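# Lay the towel flat, lengthwise forward, away from basket

## Task

Finish with the towel lying flat as a single layer, entirely on the table top, its long edges aligned with the robot's forward direction (toward the far edge of the table), and not overlapping the basket when viewed from above; the basket must stay upright with all of its base resting on the table; both hands must have released everything and pulled away at the end.

## Robot and tools

ROBOT. Two arms, left_arm and right_arm, each ending in a four-digit hand (index, middle, ring, thumb). left_arm carries a left hand and sits on the +y side; right_arm carries a right hand. Bases in the scene frame: left_arm (-0.039, +0.316, 0) m, right_arm (-0.038, -0.274, 0) m, each turned slightly about z. A camera stand is behind the arms.

FRAMES. Scene frame: origin at table-top height, halfway between the nominal bases, +x forward over the table, +z up, +y toward the left arm. Image sides do not match arm names. Each arm reports its hand pose and Hand target in its own base frame. Hand point axes (right hand): +z runs along the straightened fingers toward the tips, +x crosses the palm away from the thumb, +y points out of the palm face. On the left hand, +x points toward the thumb instead. A rigid mast sits near the wrist on the palm side and can strike objects.

execute_actions(actions, cameras). actions is a list of actions; each action is a list of 1 to 15 rows; each row is one control step of 1/30 s, and a short action repeats its final row until 15 steps (0.5 s) have passed. A row is one flat list of 48 numbers, all in [-1, 1], covering both arms even if one is idle, in this order: left dx, dy, dz, rx, ry, rz; left 16 hand numbers; left current_limit, speed; then right dx, dy, dz, rx, ry, rz; right 16 hand numbers; right current_limit, speed.
The six arm numbers are an offset, not a pose: a displacement from that arm's Hand target as it stood when the action began, expressed in the Hand target's own axes. 1.0 equals 0.6 m for dx, dy, dz and 180 degrees for rx, ry, rz, which together form a single rotation vector. Every row in an action is measured from the same starting target, so later rows are not cumulative within an action, but a repeated offset in a new action moves further. All zeros re-requests the current target. Orientation commands are clipped to 40 degrees from the measured orientation. The hand often stops short of the target, and the elbow sags under load: command extra height, or send the remaining gap as a new offset.
Hand numbers are absolute goal angles, each scaled between that hinge's two stops, in the order index_mcp, index_abd, index_pip, index_dip, middle_mcp, middle_abd, middle_pip, middle_dip, ring_mcp, ring_abd, ring_pip, ring_dip, thumb_cmc, thumb_axl, thumb_mcp, thumb_ipl. Lower values bend fingers toward the palm; straight is about +0.75 (mcp), +0.58 (pip), +0.70 (dip), 0 (abd). Alternatively write grasp numbers a, b, c, d in the first four places and exactly 0 in the other twelve: all zero means an open hand; a curls index and middle tips, b bends all three fingers at the knuckle, c brings the thumb across the palm, d curls the ring finger. A zero is a real goal, so to leave a hand unchanged send back its reported hand_goal, hand_current_limit and hand_speed. current_limit maps -1 to 0 mA and +1 to 550 mA (start +0.4); speed gives (speed+1)/2 of 8.5 rad/s (start -0.6). Both persist until rewritten.
cameras: list of names (cam_high, cam_low, cam_left_wrist, cam_right_wrist, or "all"); images (896x504) are returned only with an empty actions list or when requested.

zoom_image(camera, region): enlarges part of the most recent image from that camera; region is [x0, y0, x1, y1] in pixels from the top-left, at most 504 by 504.
read_manual(section): returns licence text only; moves nothing.
finished_scene(scene): ends scene 1 permanently; call only when the towel is placed and both hands are away.

RESULTS. Per arm: end_effector_position (m) and end_effector_quat_wxyz in its base frame, Hand target (the base for the next offsets), joint positions, velocities ("within noise" means still), joint torques (include the arm's own weight, so nonzero in free air), and some mid-motion position readings. Per hand, one entry per motor in the order above: hand_goal, hand_measured, hand_current_ma, hand_state (moving, goal, blocked, overload). Fingers press only when the goal lies past the object's surface. A motor held at 495 mA or more for 5 s shuts down for 10 s. MOTOR HOT appears near 85 °C; at 100 °C that arm goes limp for 30 to 60 s. Reported positions can be off by a few centimetres.

TIMING. The robot keeps its last command while you think; thinking time counts as robot time. A call returns when motion settles, up to 3 s after the last action.

AVOID. Anything leaving the table (the task fails), tipping the basket, hard impacts with the table or fixed items, contact or squeezing between the two hands, dropping or releasing things while they move, long high-current grips, and arm stops. Prefer smooth, economical motion.

Each tool is called after "Call:" as a command line: name --argument value for each argument, lists and objects as JSON in quotes; but a table of rows of numbers goes row by row, as --pt "numbers of a row", without its own name.

## Session

Call:
execute_actions --actions '[]'

Scene clock: 0.00 s.
left_arm: end_effector_position=(+0.2739, -0.0642, +0.2655) hand_goal=(+0.754, +0.000, +0.576, +0.696, +0.754, +0.000, +0.576, +0.696, +0.754, +0.000, +0.576, +0.696, +0.714, +0.678, +0.226, +0.168) hand_measured=(+0.754, +0.000, +0.576, +0.696, +0.754, +0.000, +0.576, +0.696, +0.754, +0.000, +0.576, +0.696, +0.714, +0.678, +0.226, +0.168) hand_current_ma=(+0, +0, +0, +0, +0, +0, +0, +0, +0, +0, +0, +0, +0, +0, +0, +0) hand_state=(goal, goal, goal, goal, goal, goal, goal, goal, goal, goal, goal, goal, goal, goal, goal, goal) hand_current_limit=0.40 hand_speed=-0.60 end_effector_quat_wxyz=(+0.256, +0.334, +0.906, +0.055) | right_arm: end_effector_position=(+0.4129, +0.2194, +0.3464) hand_goal=(+0.754, +0.000, +0.576, +0.696, +0.754, +0.000, +0.576, +0.696, +0.754, +0.000, +0.576, +0.696, +0.714, +0.678, +0.226, +0.168) hand_measured=(+0.754, +0.000, +0.576, +0.696, +0.754, +0.000, +0.576, +0.696, +0.754, +0.000, +0.576, +0.696, +0.714, +0.678, +0.226, +0.168) hand_current_ma=(+0, +0, +0, +0, +0, +0, +0, +0, +0, +0, +0, +0, +0, +0, +0, +0) hand_state=(goal, goal, goal, goal, goal, goal, goal, goal, goal, goal, goal, goal, goal, goal, goal, goal) hand_current_limit=0.40 hand_speed=-0.60 end_effector_quat_wxyz=(+0.011, +0.788, +0.588, +0.181)
Joint positions: left_arm=[-0.71 0.741 0.825 -1.197 -0.276 -1.509] | right_arm=[0.681 1.247 1.387 -1.347 0.035 0.964]
Joint velocities: within noise
Joint torques (N m): no reading
Heat: left arm: hottest wrist pitch 25 °C; right arm: hottest waist 25 °C.
Hand target: left_arm +0.2781, -0.0677, +0.2799; +0.271, +0.330, +0.903, +0.050 | right_arm +0.4167, +0.2224, +0.3601; +0.010, +0.786, +0.586, +0.196

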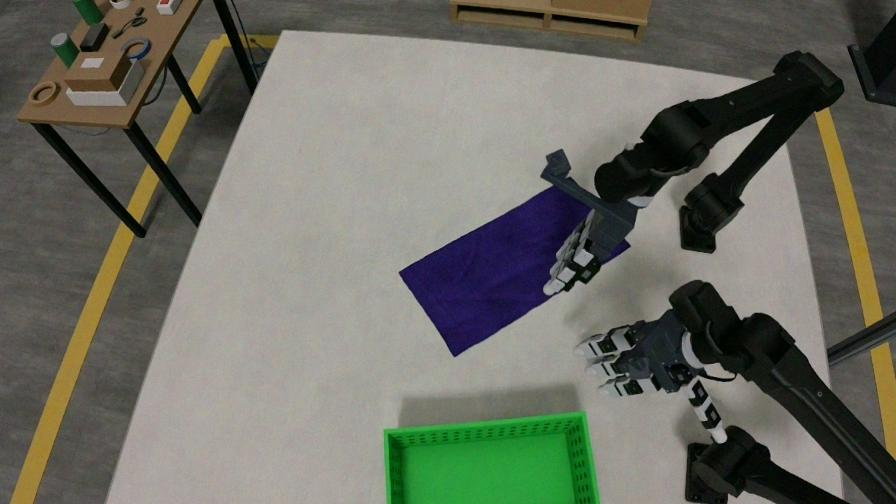

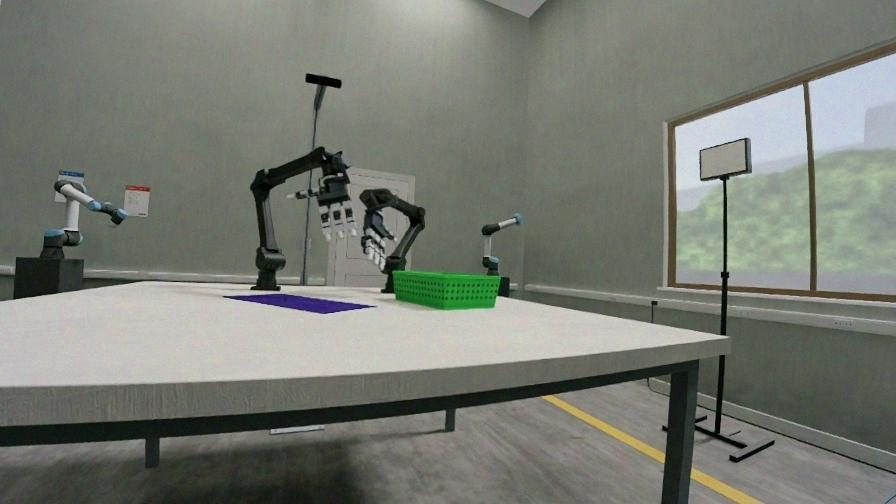

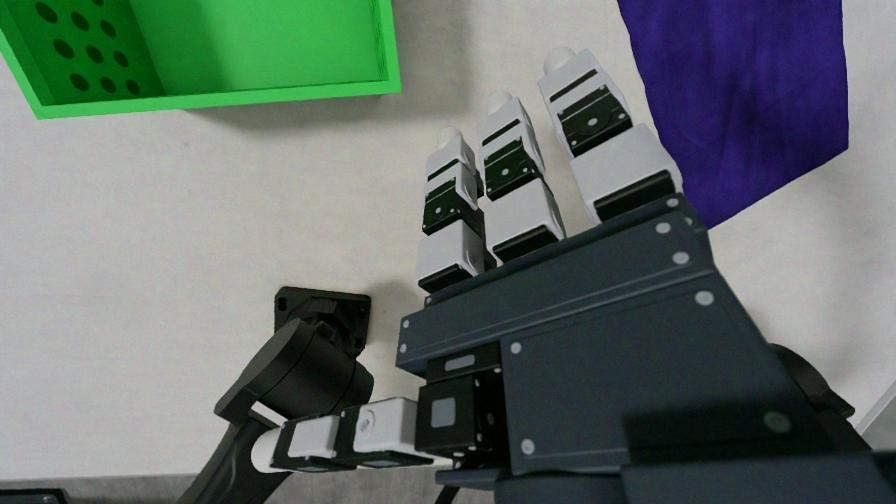

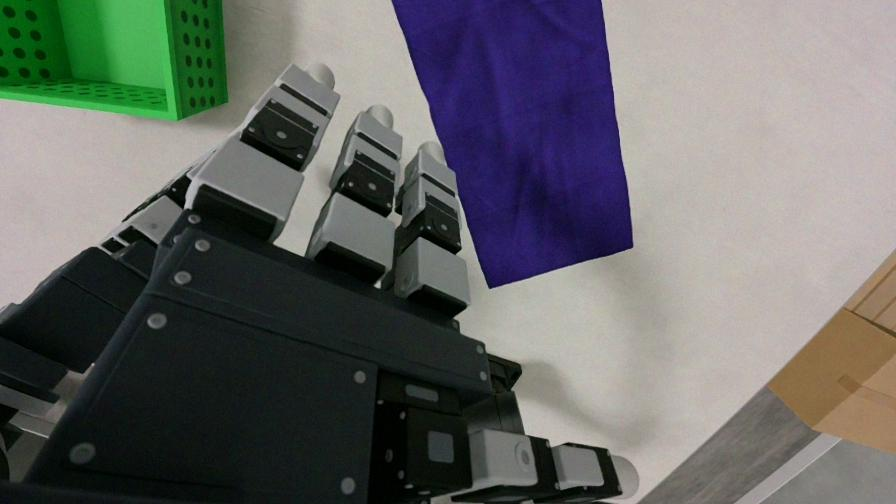

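Call:
execute_actions --actions '[[[0,0,0,0,0,0,0,0,0,0,0,0,0,0,0,0,0,0,0,0,0,0,0.4,-0.6,0,0,0,0.0205,-0.0077,-0.0543,0,0,0,0,0,0,0,0,0,0,0,0,0,0,0,0,0.4,-0.6]],[[0,0,0,0,0,0,0,0,0,0,0,0,0,0,0,0,0,0,0,0,0,0,0.4,-0.6,0,0,0,0.0205,-0.0077,-0.0543,0,0,0,0,0,0,0,0,0,0,0,0,0,0,0,0,0.4,-0.6]]]'

Call:
zoom_image --camera "cam_high" --region '[380, 150, 660, 380]'

Scene clock: 66.77 s.
left_arm: end_effector_position=(+0.2739, -0.0642, +0.2655) hand_goal=(+0.750, +0.000, +0.580, +0.700, +0.750, +0.000, +0.580, +0.700, +0.750, +0.000, +0.580, +0.700, +0.710, +0.680, +0.230, +0.170) hand_measured=(+0.754, +0.000, +0.578, +0.698, +0.754, +0.000, +0.578, +0.698, +0.754, +0.000, +0.578, +0.698, +0.714, +0.678, +0.224, +0.168) hand_current_ma=(+11, +0, -8, -8, +11, +0, -6, -7, +11, +0, -7, -9, +15, -8, -26, -10) hand_state=(goal, goal, goal, goal, goal, goal, goal, goal, goal, goal, goal, goal, goal, goal, goal, goal) hand_current_limit=0.40 hand_speed=-0.60 end_effector_quat_wxyz=(+0.256, +0.334, +0.906, +0.055) | right_arm: end_effector_position=(+0.4052, +0.2203, +0.3340) hand_goal=(+0.750, +0.000, +0.580, +0.700, +0.750, +0.000, +0.580, +0.700, +0.750, +0.000, +0.580, +0.700, +0.710, +0.680, +0.230, +0.170) hand_measured=(+0.752, +0.000, +0.578, +0.698, +0.752, +0.000, +0.578, +0.698, +0.752, +0.000, +0.578, +0.698, +0.714, +0.678, +0.224, +0.168) hand_current_ma=(+3, +0, -2, -3, +2, +0, -2, -2, +2, +0, -2, -2, +5, -3, -11, -3) hand_state=(goal, goal, goal, goal, goal, goal, goal, goal, goal, goal, goal, goal, goal, goal, goal, goal) hand_current_limit=0.40 hand_speed=-0.60 end_effector_quat_wxyz=(+0.004, +0.680, +0.725, +0.113)
Joint positions: left_arm=[-0.71 0.741 0.825 -1.197 -0.276 -1.509] | right_arm=[0.626 1.247 1.387 -1.487 -0.036 0.566]
Joint torques (N m): left_arm=[-1.38 -0.91 11.95 1.55 -0.38 0.07] | right_arm=[-0.09 -7.41 13.74 0.44 0 -0.05]
Heat: left arm: hottest elbow 34 °C; right arm: hottest elbow 34 °C.
Hand target: left_arm +0.2781, -0.0677, +0.2799; +0.271, +0.330, +0.903, +0.050 | right_arm +0.4167, +0.2224, +0.3601; +0.007, +0.679, +0.722, +0.134
Off the commanded pose: left_arm 0.015 m, 2 deg | right_arm 0.029 m, 3 deg.
Step readings (end_effector_position of left_arm | right_arm):
0: (+0.2739, -0.0642, +0.2655) | (+0.4129, +0.2194, +0.3464)
1: (+0.2739, -0.0642, +0.2655) | (+0.4129, +0.2195, +0.3464)
2: (+0.2739, -0.0642, +0.2655) | (+0.4127, +0.2207, +0.3461)
4: (+0.2739, -0.0642, +0.2655) | (+0.4107, +0.2231, +0.3443)
8: (+0.2739, -0.0642, +0.2655) | (+0.4087, +0.2236, +0.3418)
15: (+0.2739, -0.0642, +0.2655) | (+0.4096, +0.2229, +0.3410)
16: (+0.2739, -0.0642, +0.2655) | (+0.4097, +0.2230, +0.3409)
17: (+0.2739, -0.0642, +0.2655) | (+0.4093, +0.2231, +0.3404)
19: (+0.2739, -0.0642, +0.2655) | (+0.4072, +0.2224, +0.3381)
23: (+0.2739, -0.0642, +0.2655) | (+0.4057, +0.2193, +0.3354)
30: (+0.2739, -0.0642, +0.2655) | (+0.4057, +0.2185, +0.3341)

Scaled by 1.800 from the camera's 896x504 image, which has a finer 1280x720 frame.
This view is cut from an older image: the scene may have changed since it was taken.

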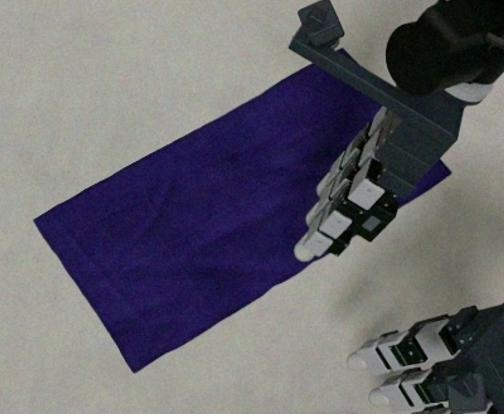

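Call:
execute_actions --actions '[[[0,0,0,0,0,0,0,0,0,0,0,0,0,0,0,0,0,0,0,0,0,0,0.4,-0.6,0,0,0,0.041,-0.0155,-0.1086,0.479,0,0.358,0.551,0.479,0,0.358,0.551,0.479,0,0.358,0.551,0.71,0.68,0.23,0.17,0,-0.8]],[[0,0,0,0,0,0,0,0,0,0,0,0,0,0,0,0,0,0,0,0,0,0,0.4,-0.6,0,0,0,0.041,-0.0155,-0.1086,0.479,0,0.358,0.551,0.479,0,0.358,0.551,0.479,0,0.358,0.551,0.71,0.68,0.23,0.17,0,-0.8]],[[0,0,0,0,0,0,0,0,0,0,0,0,0,0,0,0,0,0,0,0,0,0,0.4,-0.6,-0.0197,0.0391,0.0292,0,0,0,0.479,0,0.358,0.551,0.479,0,0.358,0.551,0.479,0,0.358,0.551,0.71,0.68,0.23,0.17,0,-0.8]],[[0,0,0,0,0,0,0,0,0,0,0,0,0,0,0,0,0,0,0,0,0,0,0.4,-0.6,-0.0197,0.0391,0.0292,0,0,0,0.479,0,0.358,0.551,0.479,0,0.358,0.551,0.479,0,0.358,0.551,0.71,0.68,0.23,0.17,0,-0.8]],[[0,0,0,0,0,0,0,0,0,0,0,0,0,0,0,0,0,0,0,0,0,0,0.4,-0.6,-0.0197,0.0391,0.0292,0,0,0,0.479,0,0.358,0.551,0.479,0,0.358,0.551,0.479,0,0.358,0.551,0.71,0.68,0.23,0.17,0,-0.8]],[[0,0,0,0,0,0,0,0,0,0,0,0,0,0,0,0,0,0,0,0,0,0,0.4,-0.6,-0.0197,0.0391,0.0292,0,0,0,0.479,0,0.358,0.551,0.479,0,0.358,0.551,0.479,0,0.358,0.551,0.71,0.68,0.23,0.17,0,-0.8]],[[0,0,0,0,0,0,0,0,0,0,0,0,0,0,0,0,0,0,0,0,0,0,0.4,-0.6,-0.0197,0.0391,0.0292,0,0,0,0.479,0,0.358,0.551,0.479,0,0.358,0.551,0.479,0,0.358,0.551,0.71,0.68,0.23,0.17,0,-0.8]],[[0,0,0,0,0,0,0,0,0,0,0,0,0,0,0,0,0,0,0,0,0,0,0.4,-0.6,-0.0197,0.0391,0.0292,0,0,0,0.479,0,0.358,0.551,0.479,0,0.358,0.551,0.479,0,0.358,0.551,0.71,0.68,0.23,0.17,0,-0.8]]]' --cameras '["all"]'

Scene clock: 86.17 s.
left_arm: end_effector_position=(+0.2739, -0.0642, +0.2655) hand_goal=(+0.750, +0.000, +0.580, +0.700, +0.750, +0.000, +0.580, +0.700, +0.750, +0.000, +0.580, +0.700, +0.710, +0.680, +0.230, +0.170) hand_measured=(+0.754, +0.000, +0.578, +0.698, +0.754, +0.000, +0.578, +0.698, +0.754, +0.000, +0.578, +0.698, +0.714, +0.678, +0.224, +0.168) hand_current_ma=(+11, +0, -8, -8, +11, +0, -6, -7, +11, +0, -7, -9, +15, -8, -26, -10) hand_state=(goal, goal, goal, goal, goal, goal, goal, goal, goal, goal, goal, goal, goal, goal, goal, goal) hand_current_limit=0.40 hand_speed=-0.60 end_effector_quat_wxyz=(+0.256, +0.334, +0.906, +0.055) | right_arm: end_effector_position=(+0.5492, +0.2651, +0.2357) hand_goal=(+0.480, +0.000, +0.358, +0.552, +0.480, +0.000, +0.358, +0.552, +0.480, +0.000, +0.358, +0.552, +0.710, +0.680, +0.230, +0.170) hand_measured=(+0.486, +0.000, +0.362, +0.556, +0.486, +0.000, +0.362, +0.556, +0.486, +0.000, +0.362, +0.554, +0.712, +0.678, +0.224, +0.168) hand_current_ma=(+7, +0, +5, +4, +9, +0, +5, +3, +8, +0, +5, +3, +2, -3, -11, -3) hand_state=(goal, goal, goal, goal, goal, goal, goal, goal, goal, goal, goal, goal, goal, goal, goal, goal) hand_current_limit=0.00 hand_speed=-0.80 end_effector_quat_wxyz=(-0.015, +0.397, +0.917, -0.019)
Joint positions: left_arm=[-0.71 0.741 0.825 -1.197 -0.276 -1.509] | right_arm=[0.444 1.739 1.726 -1.606 0.002 -0.309]
Joint torques (N m): left_arm=[-0.91 -1.38 12.04 1.51 -0.36 0.06] | right_arm=[-0.26 -14.39 12.83 0.54 0.07 -0.04]
Heat: left arm: hottest elbow 35 °C; right arm: hottest elbow 37 °C.
Hand target: left_arm +0.2781, -0.0677, +0.2799; +0.271, +0.330, +0.903, +0.050 | right_arm +0.5682, +0.2662, +0.2551; +0.000, +0.400, +0.916, +0.000
Off the commanded pose: left_arm 0.015 m, 2 deg | right_arm 0.027 m, 3 deg.
Step readings (end_effector_position of left_arm | right_arm):
0: (+0.2739, -0.0642, +0.2655) | (+0.4052, +0.2204, +0.3340)
1: (+0.2739, -0.0642, +0.2655) | (+0.4051, +0.2207, +0.3343)
2: (+0.2739, -0.0642, +0.2655) | (+0.4045, +0.2200, +0.3345)
4: (+0.2739, -0.0642, +0.2655) | (+0.4018, +0.2192, +0.3352)
8: (+0.2739, -0.0642, +0.2655) | (+0.4022, +0.2139, +0.3390)
15: (+0.2739, -0.0642, +0.2655) | (+0.4057, +0.2160, +0.3418)
16: (+0.2739, -0.0642, +0.2655) | (+0.4055, +0.2172, +0.3414)
17: (+0.2739, -0.0642, +0.2655) | (+0.4055, +0.2175, +0.3409)
19: (+0.2739, -0.0642, +0.2655) | (+0.4046, +0.2175, +0.3395)
23: (+0.2739, -0.0642, +0.2655) | (+0.4045, +0.2142, +0.3379)
30: (+0.2739, -0.0642, +0.2655) | (+0.4057, +0.2170, +0.3407)
31: (+0.2739, -0.0642, +0.2655) | (+0.4056, +0.2179, +0.3409)
32: (+0.2739, -0.0642, +0.2655) | (+0.4063, +0.2188, +0.3411)
34: (+0.2739, -0.0642, +0.2655) | (+0.4118, +0.2214, +0.3409)
38: (+0.2739, -0.0642, +0.2655) | (+0.4255, +0.2266, +0.3311)
45: (+0.2739, -0.0642, +0.2655) | (+0.4310, +0.2290, +0.3168)
46: (+0.2739, -0.0642, +0.2655) | (+0.4311, +0.2292, +0.3173)
47: (+0.2739, -0.0642, +0.2655) | (+0.4320, +0.2294, +0.3178)
49: (+0.2739, -0.0642, +0.2655) | (+0.4369, +0.2304, +0.3195)
53: (+0.2739, -0.0642, +0.2655) | (+0.4489, +0.2349, +0.3159)
60: (+0.2739, -0.0642, +0.2655) | (+0.4542, +0.2365, +0.3027)
61: (+0.2739, -0.0642, +0.2655) | (+0.4543, +0.2364, +0.3027)
62: (+0.2739, -0.0642, +0.2655) | (+0.4549, +0.2364, +0.3032)
64: (+0.2739, -0.0642, +0.2655) | (+0.4594, +0.2370, +0.3043)
68: (+0.2739, -0.0642, +0.2655) | (+0.4702, +0.2409, +0.2991)
75: (+0.2739, -0.0642, +0.2655) | (+0.4755, +0.2425, +0.2843)
76: (+0.2739, -0.0642, +0.2655) | (+0.4755, +0.2424, +0.2843)
77: (+0.2739, -0.0642, +0.2655) | (+0.4764, +0.2424, +0.2847)
79: (+0.2739, -0.0642, +0.2655) | (+0.4816, +0.2432, +0.2861)
83: (+0.2739, -0.0642, +0.2655) | (+0.4942, +0.2480, +0.2826)
90: (+0.2739, -0.0642, +0.2655) | (+0.4993, +0.2496, +0.2684)
91: (+0.2739, -0.0642, +0.2655) | (+0.4994, +0.2496, +0.2682)
92: (+0.2739, -0.0642, +0.2655) | (+0.5002, +0.2497, +0.2685)
94: (+0.2739, -0.0642, +0.2655) | (+0.5059, +0.2507, +0.2696)
98: (+0.2739, -0.0642, +0.2655) | (+0.5191, +0.2556, +0.2659)
105: (+0.2739, -0.0642, +0.2655) | (+0.5237, +0.2571, +0.2512)
106: (+0.2739, -0.0642, +0.2655) | (+0.5237, +0.2571, +0.2510)
107: (+0.2739, -0.0642, +0.2655) | (+0.5247, +0.2571, +0.2512)
109: (+0.2739, -0.0642, +0.2655) | (+0.5304, +0.2583, +0.2524)
113: (+0.2739, -0.0642, +0.2655) | (+0.5441, +0.2634, +0.2494)
120: (+0.2739, -0.0642, +0.2655) | (+0.5484, +0.2647, +0.2345)
camera_calibration:
cam_right_wrist: T_world_to_cam=[[0.989406, -0.144504, 0.0139551, -0.483027], [-0.10653, -0.657358, 0.746011, 0.0117374], [-0.0986277, -0.739594, -0.665788, 0.529343], [0, 0, 0, 1]] pos_world=[0.531368, 0.329415, 0.350414]

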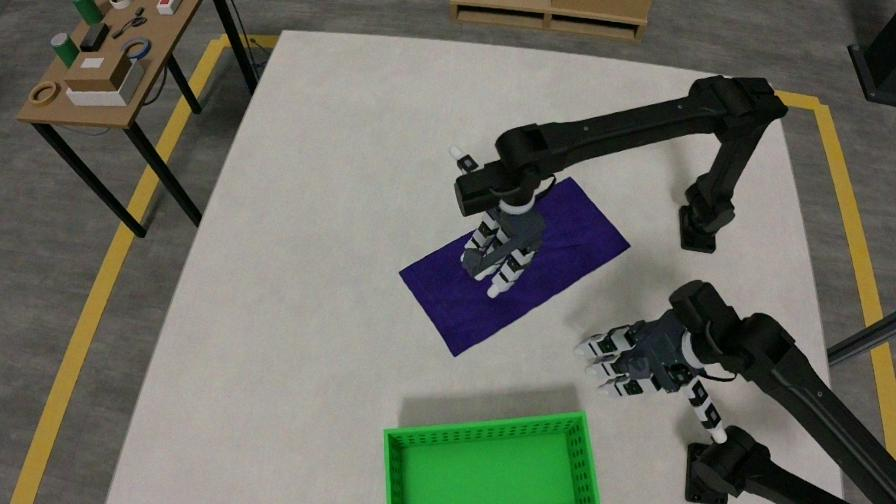

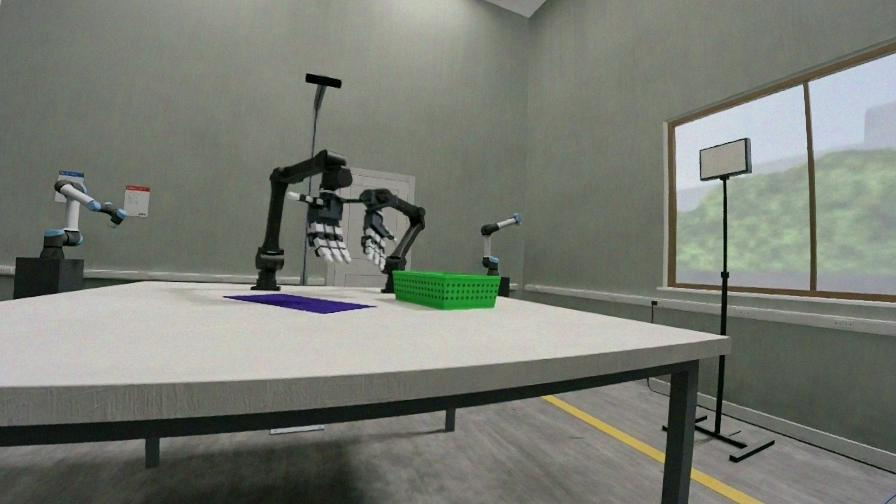

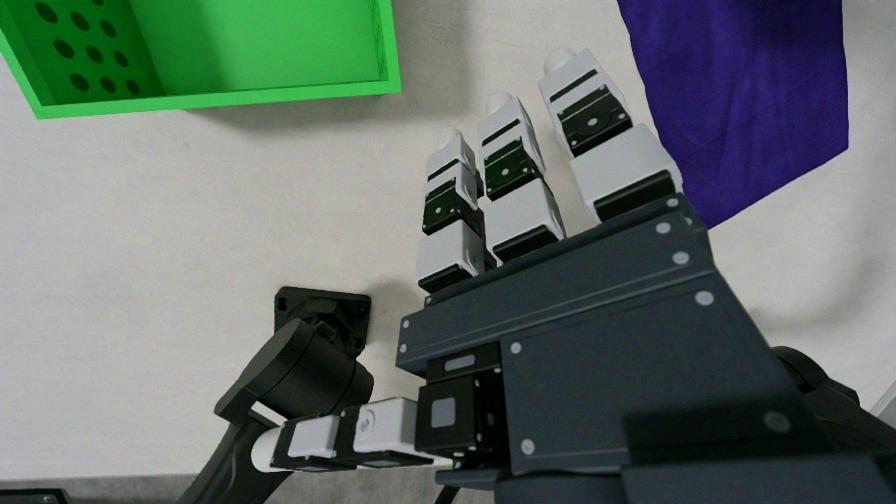

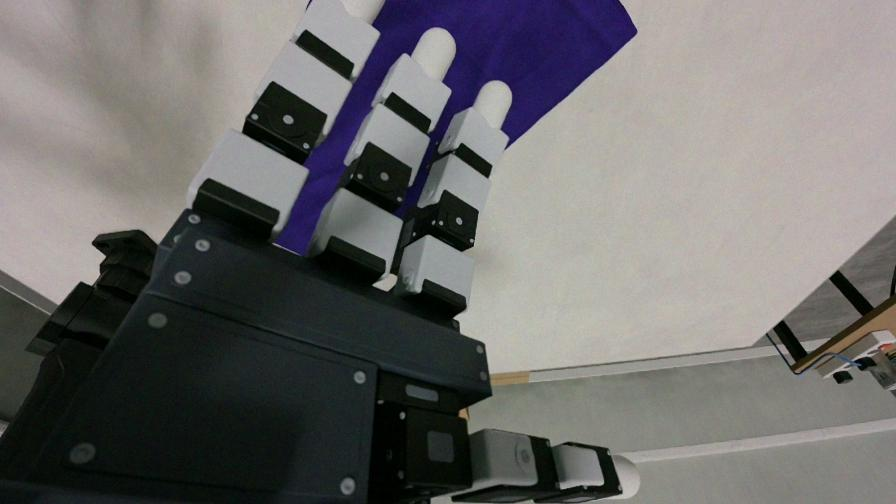

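Call:
execute_actions --actions '[[[0,0,0,0,0,0,0,0,0,0,0,0,0,0,0,0,0,0,0,0,0,0,0.4,-0.6,-0.0197,0.0391,0.0292,0,0,0,0.479,0,0.358,0.551,0.479,0,0.358,0.551,0.479,0,0.358,0.551,0.71,0.68,0.23,0.17,0,-0.8]],[[0,0,0,0,0,0,0,0,0,0,0,0,0,0,0,0,0,0,0,0,0,0,0.4,-0.6,-0.0197,0.0391,0.0292,0,0,0,0.479,0,0.358,0.551,0.479,0,0.358,0.551,0.479,0,0.358,0.551,0.71,0.68,0.23,0.17,0,-0.8]],[[0,0,0,0,0,0,0,0,0,0,0,0,0,0,0,0,0,0,0,0,0,0,0.4,-0.6,-0.0215,0.0232,0.0333,0,0,0,0.479,0,0.358,0.551,0.479,0,0.358,0.551,0.479,0,0.358,0.551,0.71,0.68,0.23,0.17,0,-0.8]],[[0,0,0,0,0,0,0,0,0,0,0,0,0,0,0,0,0,0,0,0,0,0,0.4,-0.6,0,0,0.0333,0,0,0,0.479,0,0.358,0.551,0.479,0,0.358,0.551,0.479,0,0.358,0.551,0.71,0.68,0.23,0.17,0,-0.8]]]' --cameras '["cam_high","cam_low","cam_right_wrist"]'

Call:
zoom_image --camera "cam_high" --region '[380, 150, 660, 380]'

Call:
zoom_image --camera "cam_low" --region '[200, 150, 450, 330]'

Scene clock: 94.60 s.
left_arm: end_effector_position=(+0.2739, -0.0642, +0.2655) hand_goal=(+0.750, +0.000, +0.580, +0.700, +0.750, +0.000, +0.580, +0.700, +0.750, +0.000, +0.580, +0.700, +0.710, +0.680, +0.230, +0.170) hand_measured=(+0.754, +0.000, +0.578, +0.698, +0.754, +0.000, +0.578, +0.698, +0.754, +0.000, +0.578, +0.698, +0.714, +0.678, +0.224, +0.168) hand_current_ma=(+11, +0, -8, -8, +11, +0, -6, -7, +11, +0, -7, -9, +15, -8, -26, -10) hand_state=(goal, goal, goal, goal, goal, goal, goal, goal, goal, goal, goal, goal, goal, goal, goal, goal) hand_current_limit=0.40 hand_speed=-0.60 end_effector_quat_wxyz=(+0.256, +0.334, +0.906, +0.055) | right_arm: end_effector_position=(+0.6276, +0.2828, +0.1862) hand_goal=(+0.480, +0.000, +0.358, +0.552, +0.480, +0.000, +0.358, +0.552, +0.480, +0.000, +0.358, +0.552, +0.710, +0.680, +0.230, +0.170) hand_measured=(+0.486, +0.000, +0.362, +0.556, +0.486, +0.000, +0.362, +0.556, +0.486, +0.000, +0.362, +0.554, +0.712, +0.678, +0.224, +0.168) hand_current_ma=(+7, +0, +5, +4, +9, +0, +5, +3, +7, +0, +5, +3, +2, -3, -11, -3) hand_state=(goal, goal, goal, goal, goal, goal, goal, goal, goal, goal, goal, goal, goal, goal, goal, goal) hand_current_limit=0.00 hand_speed=-0.80 end_effector_quat_wxyz=(-0.001, +0.399, +0.917, -0.002)
Joint positions: left_arm=[-0.71 0.741 0.825 -1.197 -0.276 -1.509] | right_arm=[0.415 1.936 1.869 -1.508 0.002 -0.335]
Joint torques (N m): left_arm=[-1.67 -0.91 11.97 1.4 -0.35 0.05] | right_arm=[-0.09 -16.38 9.83 0.76 0.02 -0.06]
Heat: left arm: hottest elbow 35 °C; right arm: hottest elbow 36 °C.
Hand target: left_arm +0.2781, -0.0677, +0.2799; +0.271, +0.330, +0.903, +0.050 | right_arm +0.6378, +0.2805, +0.1801; +0.000, +0.400, +0.916, +0.000
Off the commanded pose: left_arm 0.015 m, 2 deg | right_arm 0.012 m, 0 deg.
Step readings (end_effector_position of left_arm | right_arm):
0: (+0.2739, -0.0642, +0.2655) | (+0.5492, +0.2651, +0.2357)
1: (+0.2739, -0.0642, +0.2655) | (+0.5493, +0.2651, +0.2358)
2: (+0.2739, -0.0642, +0.2655) | (+0.5500, +0.2650, +0.2358)
4: (+0.2739, -0.0642, +0.2655) | (+0.5556, +0.2662, +0.2368)
8: (+0.2739, -0.0642, +0.2655) | (+0.5689, +0.2712, +0.2329)
15: (+0.2739, -0.0642, +0.2655) | (+0.5733, +0.2721, +0.2171)
16: (+0.2739, -0.0642, +0.2655) | (+0.5734, +0.2722, +0.2168)
17: (+0.2739, -0.0642, +0.2655) | (+0.5743, +0.2724, +0.2168)
19: (+0.2739, -0.0642, +0.2655) | (+0.5804, +0.2737, +0.2182)
23: (+0.2739, -0.0642, +0.2655) | (+0.5942, +0.2790, +0.2163)
30: (+0.2739, -0.0642, +0.2655) | (+0.5982, +0.2799, +0.2015)
31: (+0.2739, -0.0642, +0.2655) | (+0.5984, +0.2797, +0.2007)
32: (+0.2739, -0.0642, +0.2655) | (+0.5990, +0.2795, +0.2002)
34: (+0.2739, -0.0642, +0.2655) | (+0.6032, +0.2803, +0.2001)
38: (+0.2739, -0.0642, +0.2655) | (+0.6135, +0.2810, +0.1959)
45: (+0.2739, -0.0642, +0.2655) | (+0.6170, +0.2786, +0.1830)
46: (+0.2739, -0.0642, +0.2655) | (+0.6172, +0.2784, +0.1828)
47: (+0.2739, -0.0642, +0.2655) | (+0.6180, +0.2785, +0.1827)
49: (+0.2739, -0.0642, +0.2655) | (+0.6212, +0.2799, +0.1838)
53: (+0.2739, -0.0642, +0.2655) | (+0.6260, +0.2821, +0.1856)
60: (+0.2739, -0.0642, +0.2655) | (+0.6275, +0.2828, +0.1861)
camera_calibration:
cam_right_wrist: T_world_to_cam=[[0.987653, -0.14814, 0.0509556, -0.562166], [-0.138243, -0.671154, 0.728314, 0.0957273], [-0.0736931, -0.726366, -0.683346, 0.501136], [0, 0, 0, 1]] pos_world=[0.605389, 0.344976, 0.301375]
Images, in order (width x height): cam_high 896x504, cam_low 896x504, cam_right_wrist 896x504.

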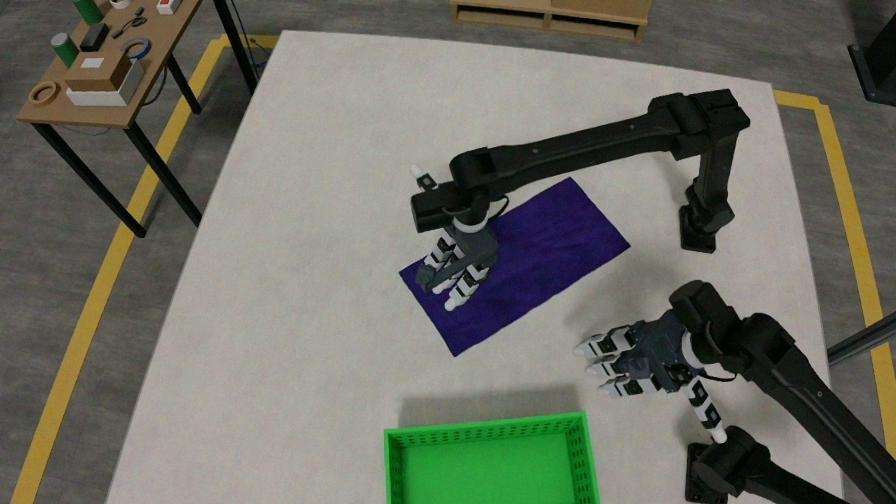

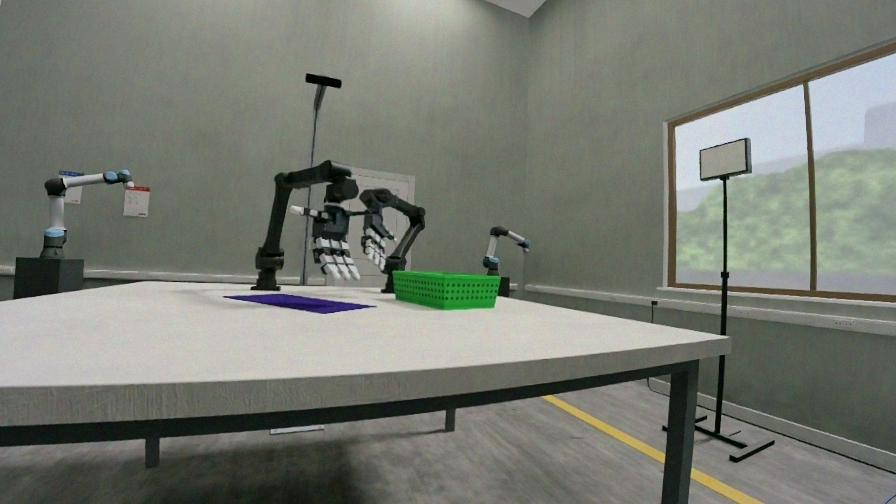

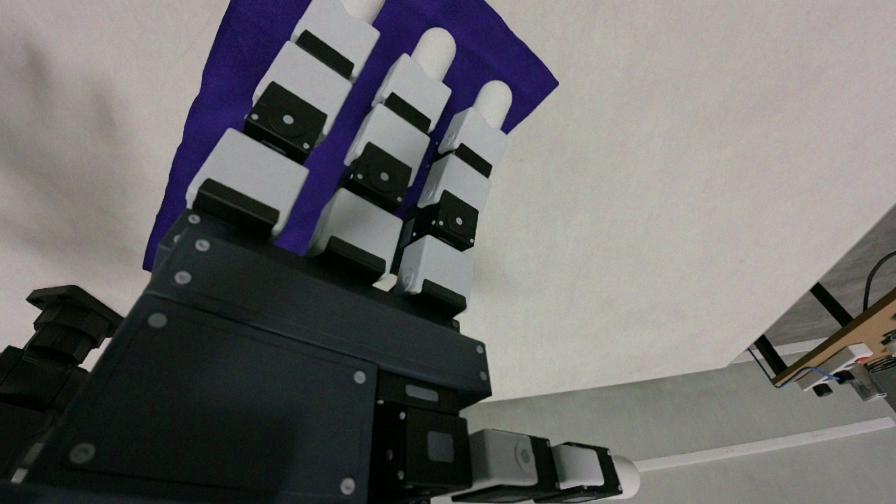

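Scaled by 1.800 from the camera's 896x504 image, which has a finer 1280x720 frame.

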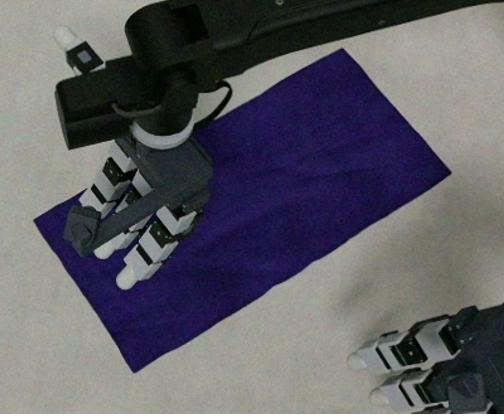

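Scaled by 2.016 from the camera's 896x504 image, which has a finer 1280x720 frame.

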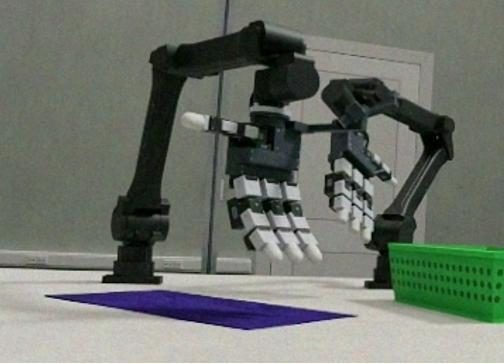

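Call:
execute_actions --actions '[[[0,0,0,0,0,0,0,0,0,0,0,0,0,0,0,0,0,0,0,0,0,0,0.4,-0.6,0,-0.025,0.0333,0,0,0,0.479,0,0.358,0.551,0.479,0,0.358,0.551,0.479,0,0.358,0.551,0.71,0.68,0.23,0.17,-0.2,-0.8]],[[0,0,0,0,0,0,0,0,0,0,0,0,0,0,0,0,0,0,0,0,0,0,0.4,-0.6,0,0,0.0333,0,0,0,0.479,0,0.358,0.551,0.479,0,0.358,0.551,0.479,0,0.358,0.551,0.71,0.68,0.23,0.17,-0.2,-0.8]],[[0,0,0,0,0,0,0,0,0,0,0,0,0,0,0,0,0,0,0,0,0,0,0.4,-0.6,0,0,0.0333,0,0,0,0.479,0,0.358,0.551,0.479,0,0.358,0.551,0.479,0,0.358,0.551,0.71,0.68,0.23,0.17,-0.2,-0.8]]]' --cameras '["cam_low","cam_right_wrist"]'

Call:
zoom_image --camera "cam_low" --region '[200, 150, 450, 330]'

Scene clock: 106.47 s.
left_arm: end_effector_position=(+0.2739, -0.0642, +0.2655) hand_goal=(+0.750, +0.000, +0.580, +0.700, +0.750, +0.000, +0.580, +0.700, +0.750, +0.000, +0.580, +0.700, +0.710, +0.680, +0.230, +0.170) hand_measured=(+0.754, +0.000, +0.578, +0.698, +0.754, +0.000, +0.578, +0.698, +0.754, +0.000, +0.578, +0.698, +0.714, +0.678, +0.224, +0.168) hand_current_ma=(+11, +0, -8, -8, +11, +0, -6, -7, +11, +0, -7, -9, +15, -8, -26, -10) hand_state=(goal, goal, goal, goal, goal, goal, goal, goal, goal, goal, goal, goal, goal, goal, goal, goal) hand_current_limit=0.40 hand_speed=-0.60 end_effector_quat_wxyz=(+0.256, +0.334, +0.906, +0.055) | right_arm: end_effector_position=(+0.6217, +0.2770, +0.1279) hand_goal=(+0.480, +0.000, +0.358, +0.552, +0.480, +0.000, +0.358, +0.552, +0.480, +0.000, +0.358, +0.552, +0.710, +0.680, +0.230, +0.170) hand_measured=(+0.486, +0.000, +0.362, +0.556, +0.486, +0.000, +0.362, +0.556, +0.486, +0.000, +0.362, +0.554, +0.712, +0.678, +0.224, +0.168) hand_current_ma=(+7, +0, +5, +4, +8, +0, +5, +3, +7, +0, +5, +3, +2, -3, -11, -3) hand_state=(goal, goal, goal, goal, goal, goal, goal, goal, goal, goal, goal, goal, goal, goal, goal, goal) hand_current_limit=-0.20 hand_speed=-0.80 end_effector_quat_wxyz=(+0.002, +0.398, +0.918, +0.001)
Joint positions: left_arm=[-0.71 0.741 0.825 -1.197 -0.276 -1.509] | right_arm=[0.41 1.934 1.709 -1.342 0.002 -0.343]
Joint torques (N m): left_arm=[-1.44 -1.44 12.01 1.48 -0.36 0.06] | right_arm=[-0.56 -16.85 8.13 0.8 0.03 -0.04]
Heat: left arm: hottest elbow 36 °C; right arm: hottest elbow 35 °C.
Hand target: left_arm +0.2781, -0.0677, +0.2799; +0.271, +0.330, +0.903, +0.050 | right_arm +0.6268, +0.2705, +0.1203; +0.000, +0.400, +0.916, +0.000
Off the commanded pose: left_arm 0.015 m, 2 deg | right_arm 0.011 m, 0 deg.
Step readings (end_effector_position of left_arm | right_arm):
0: (+0.2739, -0.0642, +0.2655) | (+0.6276, +0.2828, +0.1862)
1: (+0.2739, -0.0642, +0.2655) | (+0.6278, +0.2829, +0.1862)
2: (+0.2739, -0.0642, +0.2655) | (+0.6282, +0.2831, +0.1853)
4: (+0.2739, -0.0642, +0.2655) | (+0.6291, +0.2831, +0.1805)
8: (+0.2739, -0.0642, +0.2655) | (+0.6228, +0.2786, +0.1604)
15: (+0.2739, -0.0642, +0.2655) | (+0.6208, +0.2768, +0.1530)
16: (+0.2739, -0.0642, +0.2655) | (+0.6211, +0.2767, +0.1531)
17: (+0.2739, -0.0642, +0.2655) | (+0.6215, +0.2769, +0.1524)
19: (+0.2739, -0.0642, +0.2655) | (+0.6229, +0.2775, +0.1501)
23: (+0.2739, -0.0642, +0.2655) | (+0.6217, +0.2770, +0.1427)
30: (+0.2739, -0.0642, +0.2655) | (+0.6218, +0.2771, +0.1406)
31: (+0.2739, -0.0642, +0.2655) | (+0.6218, +0.2771, +0.1405)
32: (+0.2739, -0.0642, +0.2655) | (+0.6221, +0.2772, +0.1398)
34: (+0.2739, -0.0642, +0.2655) | (+0.6233, +0.2777, +0.1373)
38: (+0.2739, -0.0642, +0.2655) | (+0.6214, +0.2769, +0.1296)
45: (+0.2739, -0.0642, +0.2655) | (+0.6216, +0.2770, +0.1278)
camera_calibration:
cam_right_wrist: T_world_to_cam=[[0.987698, -0.145347, 0.057675, -0.555936], [-0.141515, -0.673922, 0.725122, 0.136687], [-0.0665257, -0.724364, -0.686201, 0.452083], [0, 0, 0, 1]] pos_world=[0.598515, 0.338785, 0.243169]
Images, in order (width x height): cam_low 896x504, cam_right_wrist 896x504.

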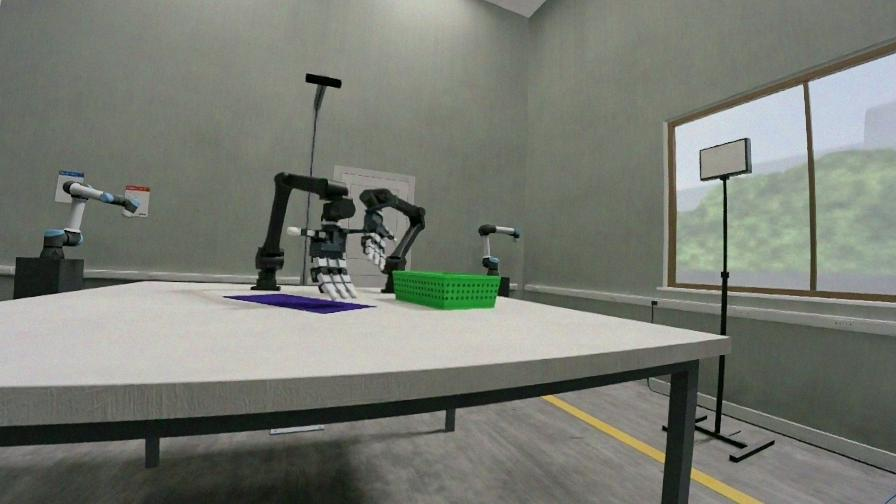

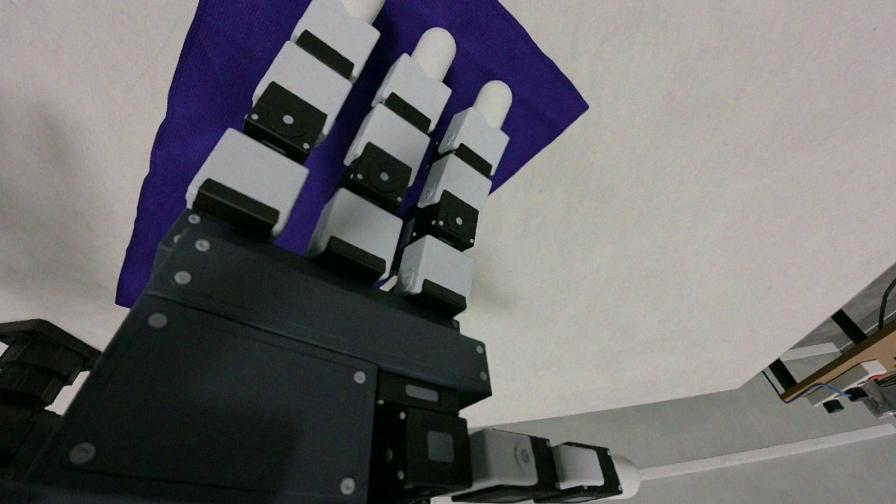

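Scaled by 2.016 from the camera's 896x504 image, which has a finer 1280x720 frame.

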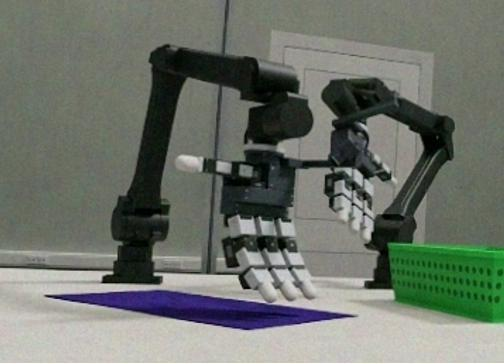

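Call:
execute_actions --actions '[[[0,0,0,0,0,0,0,0,0,0,0,0,0,0,0,0,0,0,0,0,0,0,0.4,-0.6,0,0,0.0167,0,0,0,0.479,0,0.358,0.551,0.479,0,0.358,0.551,0.479,0,0.358,0.551,0.71,0.68,0.23,0.17,-0.2,-0.8]],[[0,0,0,0,0,0,0,0,0,0,0,0,0,0,0,0,0,0,0,0,0,0,0.4,-0.6,0,0,0.0167,0,0,0,0.479,0,0.358,0.551,0.479,0,0.358,0.551,0.479,0,0.358,0.551,0.71,0.68,0.23,0.17,-0.2,-0.8]],[[0,0,0,0,0,0,0,0,0,0,0,0,0,0,0,0,0,0,0,0,0,0,0.4,-0.6,0,0,0.01,0,0,0,0.479,0,0.358,0.551,0.479,0,0.358,0.551,0.479,0,0.358,0.551,0.71,0.68,0.23,0.17,-0.2,-0.8]]]' --cameras '["cam_low"]'

Call:
zoom_image --camera "cam_low" --region '[220, 220, 400, 330]'

Scene clock: 113.43 s.
left_arm: end_effector_position=(+0.2739, -0.0642, +0.2655) hand_goal=(+0.750, +0.000, +0.580, +0.700, +0.750, +0.000, +0.580, +0.700, +0.750, +0.000, +0.580, +0.700, +0.710, +0.680, +0.230, +0.170) hand_measured=(+0.754, +0.000, +0.578, +0.698, +0.754, +0.000, +0.578, +0.698, +0.754, +0.000, +0.578, +0.698, +0.714, +0.678, +0.224, +0.168) hand_current_ma=(+11, +0, -8, -8, +11, +0, -6, -7, +11, +0, -7, -9, +15, -8, -26, -10) hand_state=(goal, goal, goal, goal, goal, goal, goal, goal, goal, goal, goal, goal, goal, goal, goal, goal) hand_current_limit=0.40 hand_speed=-0.60 end_effector_quat_wxyz=(+0.256, +0.334, +0.906, +0.055) | right_arm: end_effector_position=(+0.6225, +0.2774, +0.1085) hand_goal=(+0.480, +0.000, +0.358, +0.552, +0.480, +0.000, +0.358, +0.552, +0.480, +0.000, +0.358, +0.552, +0.710, +0.680, +0.230, +0.170) hand_measured=(+0.486, +0.000, +0.362, +0.556, +0.486, +0.000, +0.362, +0.556, +0.486, +0.000, +0.362, +0.554, +0.712, +0.678, +0.224, +0.168) hand_current_ma=(+7, +0, +5, +4, +8, +0, +5, +3, +7, +0, +5, +3, +2, -3, -11, -3) hand_state=(goal, goal, goal, goal, goal, goal, goal, goal, goal, goal, goal, goal, goal, goal, goal, goal) hand_current_limit=-0.20 hand_speed=-0.80 end_effector_quat_wxyz=(+0.005, +0.398, +0.918, +0.004)
Joint positions: left_arm=[-0.71 0.741 0.825 -1.197 -0.276 -1.509] | right_arm=[0.41 1.943 1.668 -1.282 0.002 -0.343]
Joint torques (N m): left_arm=[-1.49 -1.03 11.89 1.44 -0.35 0.03] | right_arm=[-0.32 -15.97 7.95 0.96 0.04 -0.03]
Heat: left arm: hottest elbow 36 °C; right arm: hottest elbow 34 °C.
Hand target: left_arm +0.2781, -0.0677, +0.2799; +0.271, +0.330, +0.903, +0.050 | right_arm +0.6268, +0.2705, +0.0941; +0.000, +0.400, +0.916, +0.000
Off the commanded pose: left_arm 0.015 m, 2 deg | right_arm 0.016 m, 1 deg.
Step readings (end_effector_position of left_arm | right_arm):
0: (+0.2739, -0.0642, +0.2655) | (+0.6217, +0.2770, +0.1279)
1: (+0.2739, -0.0642, +0.2655) | (+0.6217, +0.2770, +0.1279)
2: (+0.2739, -0.0642, +0.2655) | (+0.6219, +0.2771, +0.1277)
4: (+0.2739, -0.0642, +0.2655) | (+0.6227, +0.2775, +0.1269)
8: (+0.2739, -0.0642, +0.2655) | (+0.6220, +0.2772, +0.1235)
15: (+0.2739, -0.0642, +0.2655) | (+0.6220, +0.2772, +0.1226)
16: (+0.2739, -0.0642, +0.2655) | (+0.6221, +0.2772, +0.1226)
17: (+0.2739, -0.0642, +0.2655) | (+0.6224, +0.2773, +0.1225)
19: (+0.2739, -0.0642, +0.2655) | (+0.6230, +0.2776, +0.1214)
23: (+0.2739, -0.0642, +0.2655) | (+0.6222, +0.2773, +0.1174)
30: (+0.2739, -0.0642, +0.2655) | (+0.6221, +0.2772, +0.1140)
31: (+0.2739, -0.0642, +0.2655) | (+0.6222, +0.2772, +0.1140)
32: (+0.2739, -0.0642, +0.2655) | (+0.6224, +0.2774, +0.1141)
34: (+0.2739, -0.0642, +0.2655) | (+0.6230, +0.2776, +0.1137)
38: (+0.2739, -0.0642, +0.2655) | (+0.6226, +0.2774, +0.1112)
45: (+0.2739, -0.0642, +0.2655) | (+0.6224, +0.2773, +0.1085)
Images, in order (width x height): cam_low 896x504.

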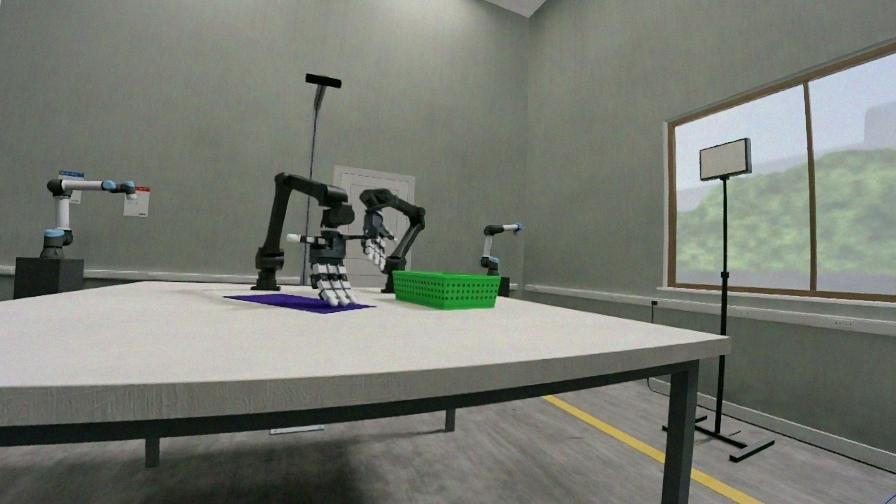

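Scaled by 2.800 from the camera's 896x504 image, which has a finer 1280x720 frame.

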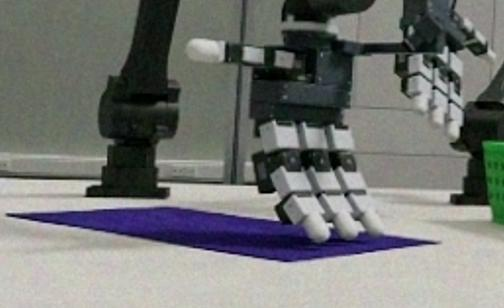

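Call:
execute_actions --actions '[[[0,0,0,0,0,0,0,0,0,0,0,0,0,0,0,0,0,0,0,0,0,0,0.4,-0.6,0,0,0.0117,0,0,0,0.479,0,0.358,0.551,0.479,0,0.358,0.551,0.479,0,0.358,0.551,0.71,0.68,0.23,0.17,-0.2,-0.8]],[[0,0,0,0,0,0,0,0,0,0,0,0,0,0,0,0,0,0,0,0,0,0,0.4,-0.6,0,0,0.0117,0,0,0,0.479,0,0.358,0.551,0.479,0,0.358,0.551,0.479,0,0.358,0.551,0.71,0.68,0.23,0.17,-0.2,-0.8]]]'

Scene clock: 117.63 s.
left_arm: end_effector_position=(+0.2739, -0.0642, +0.2655) hand_goal=(+0.750, +0.000, +0.580, +0.700, +0.750, +0.000, +0.580, +0.700, +0.750, +0.000, +0.580, +0.700, +0.710, +0.680, +0.230, +0.170) hand_measured=(+0.754, +0.000, +0.578, +0.698, +0.754, +0.000, +0.578, +0.698, +0.754, +0.000, +0.578, +0.698, +0.714, +0.678, +0.224, +0.168) hand_current_ma=(+11, +0, -8, -8, +11, +0, -6, -7, +11, +0, -7, -9, +15, -8, -26, -10) hand_state=(goal, goal, goal, goal, goal, goal, goal, goal, goal, goal, goal, goal, goal, goal, goal, goal) hand_current_limit=0.40 hand_speed=-0.60 end_effector_quat_wxyz=(+0.256, +0.334, +0.906, +0.055) | right_arm: end_effector_position=(+0.6226, +0.2782, +0.1008) hand_goal=(+0.480, +0.000, +0.358, +0.552, +0.480, +0.000, +0.358, +0.552, +0.480, +0.000, +0.358, +0.552, +0.710, +0.680, +0.230, +0.170) hand_measured=(+0.486, +0.000, +0.362, +0.556, +0.486, +0.000, +0.360, +0.554, +0.482, +0.000, +0.356, +0.552, +0.712, +0.678, +0.224, +0.168) hand_current_ma=(+7, +0, +5, +4, +7, +0, +1, +1, +2, -1, -1, +0, +2, -3, -11, -3) hand_state=(goal, goal, goal, goal, goal, goal, goal, goal, goal, goal, goal, goal, goal, goal, goal, goal) hand_current_limit=-0.20 hand_speed=-0.80 end_effector_quat_wxyz=(+0.006, +0.395, +0.919, +0.006)
Joint positions: left_arm=[-0.71 0.741 0.825 -1.197 -0.276 -1.509] | right_arm=[0.41 1.948 1.653 -1.258 0 -0.349]
Joint torques (N m): left_arm=[-0.73 -1.14 11.89 1.48 -0.35 0.05] | right_arm=[0.03 -15.44 7.42 1.18 0.1 0.02]
Heat: left arm: hottest elbow 36 °C; right arm: hottest elbow 34 °C.
Hand target: left_arm +0.2781, -0.0677, +0.2799; +0.271, +0.330, +0.903, +0.050 | right_arm +0.6268, +0.2704, +0.0800; +0.000, +0.400, +0.916, +0.000
Off the commanded pose: left_arm 0.015 m, 2 deg | right_arm 0.023 m, 1 deg.
Step readings (end_effector_position of left_arm | right_arm):
0: (+0.2739, -0.0642, +0.2655) | (+0.6225, +0.2774, +0.1085)
1: (+0.2739, -0.0642, +0.2655) | (+0.6225, +0.2774, +0.1085)
2: (+0.2739, -0.0642, +0.2655) | (+0.6226, +0.2774, +0.1084)
4: (+0.2739, -0.0642, +0.2655) | (+0.6231, +0.2776, +0.1077)
8: (+0.2739, -0.0642, +0.2655) | (+0.6228, +0.2775, +0.1049)
15: (+0.2739, -0.0642, +0.2655) | (+0.6224, +0.2774, +0.1023)
16: (+0.2739, -0.0642, +0.2655) | (+0.6225, +0.2775, +0.1023)
17: (+0.2739, -0.0642, +0.2655) | (+0.6225, +0.2775, +0.1022)
19: (+0.2739, -0.0642, +0.2655) | (+0.6231, +0.2778, +0.1018)
23: (+0.2739, -0.0642, +0.2655) | (+0.6228, +0.2780, +0.1011)
30: (+0.2739, -0.0642, +0.2655) | (+0.6226, +0.2782, +0.1008)

Call:
execute_actions --actions '[[[0,0,0,0,0,0,0,0,0,0,0,0,0,0,0,0,0,0,0,0,0,0,0.4,-0.6,0,0,0.0117,0,0,0,0.479,0,0.358,0.551,0.479,0,0.358,0.551,0.479,0,0.358,0.551,0.71,0.68,0.23,0.17,-0.2,-0.8]],[[0,0,0,0,0,0,0,0,0,0,0,0,0,0,0,0,0,0,0,0,0,0,0.4,-0.6,0,0,0.0117,0,0,0,0.479,0,0.358,0.551,0.479,0,0.358,0.551,0.479,0,0.358,0.551,0.71,0.68,0.23,0.17,-0.2,-0.8]]]'

Scene clock: 122.87 s.
left_arm: end_effector_position=(+0.2739, -0.0642, +0.2655) hand_goal=(+0.750, +0.000, +0.580, +0.700, +0.750, +0.000, +0.580, +0.700, +0.750, +0.000, +0.580, +0.700, +0.710, +0.680, +0.230, +0.170) hand_measured=(+0.754, +0.000, +0.578, +0.698, +0.754, +0.000, +0.578, +0.698, +0.754, +0.000, +0.578, +0.698, +0.714, +0.678, +0.224, +0.168) hand_current_ma=(+11, +0, -8, -8, +11, +0, -6, -7, +11, +0, -7, -9, +15, -8, -26, -10) hand_state=(goal, goal, goal, goal, goal, goal, goal, goal, goal, goal, goal, goal, goal, goal, goal, goal) hand_current_limit=0.40 hand_speed=-0.60 end_effector_quat_wxyz=(+0.256, +0.334, +0.906, +0.055) | right_arm: end_effector_position=(+0.6247, +0.2796, +0.0983) hand_goal=(+0.480, +0.000, +0.358, +0.552, +0.480, +0.000, +0.358, +0.552, +0.480, +0.000, +0.358, +0.552, +0.710, +0.680, +0.230, +0.170) hand_measured=(+0.480, +0.000, +0.358, +0.552, +0.478, -0.002, +0.354, +0.550, +0.474, -0.002, +0.348, +0.548, +0.712, +0.678, +0.224, +0.168) hand_current_ma=(+0, +0, +0, +0, -2, -1, -5, -2, -9, -2, -14, -5, +2, -3, -11, -3) hand_state=(goal, goal, goal, goal, goal, goal, goal, goal, goal, goal, goal, goal, goal, goal, goal, goal) hand_current_limit=-0.20 hand_speed=-0.80 end_effector_quat_wxyz=(+0.011, +0.393, +0.919, +0.013)
Joint positions: left_arm=[-0.71 0.741 0.825 -1.197 -0.276 -1.509] | right_arm=[0.409 1.948 1.642 -1.232 -0.002 -0.353]
Joint torques (N m): left_arm=[-1.08 -1.2 12.01 1.44 -0.37 0.05] | right_arm=[-0.21 -14.74 6.65 1.5 0.17 0.07]
Heat: left arm: hottest elbow 36 °C; right arm: hottest elbow 33 °C.
Hand target: left_arm +0.2781, -0.0677, +0.2799; +0.271, +0.330, +0.903, +0.050 | right_arm +0.6268, +0.2704, +0.0660; +0.000, +0.400, +0.916, +0.000
Off the commanded pose: left_arm 0.015 m, 2 deg | right_arm 0.034 m, 2 deg.
Step readings (end_effector_position of left_arm | right_arm):
0: (+0.2739, -0.0642, +0.2655) | (+0.6226, +0.2782, +0.1008)
1: (+0.2739, -0.0642, +0.2655) | (+0.6226, +0.2782, +0.1008)
2: (+0.2739, -0.0642, +0.2655) | (+0.6228, +0.2784, +0.1008)
4: (+0.2739, -0.0642, +0.2655) | (+0.6230, +0.2785, +0.1002)
8: (+0.2739, -0.0642, +0.2655) | (+0.6232, +0.2789, +0.0996)
15: (+0.2739, -0.0642, +0.2655) | (+0.6236, +0.2791, +0.0996)
16: (+0.2739, -0.0642, +0.2655) | (+0.6234, +0.2791, +0.0994)
17: (+0.2739, -0.0642, +0.2655) | (+0.6235, +0.2791, +0.0992)
19: (+0.2739, -0.0642, +0.2655) | (+0.6237, +0.2792, +0.0987)
23: (+0.2739, -0.0642, +0.2655) | (+0.6243, +0.2794, +0.0984)
30: (+0.2739, -0.0642, +0.2655) | (+0.6247, +0.2796, +0.0984)


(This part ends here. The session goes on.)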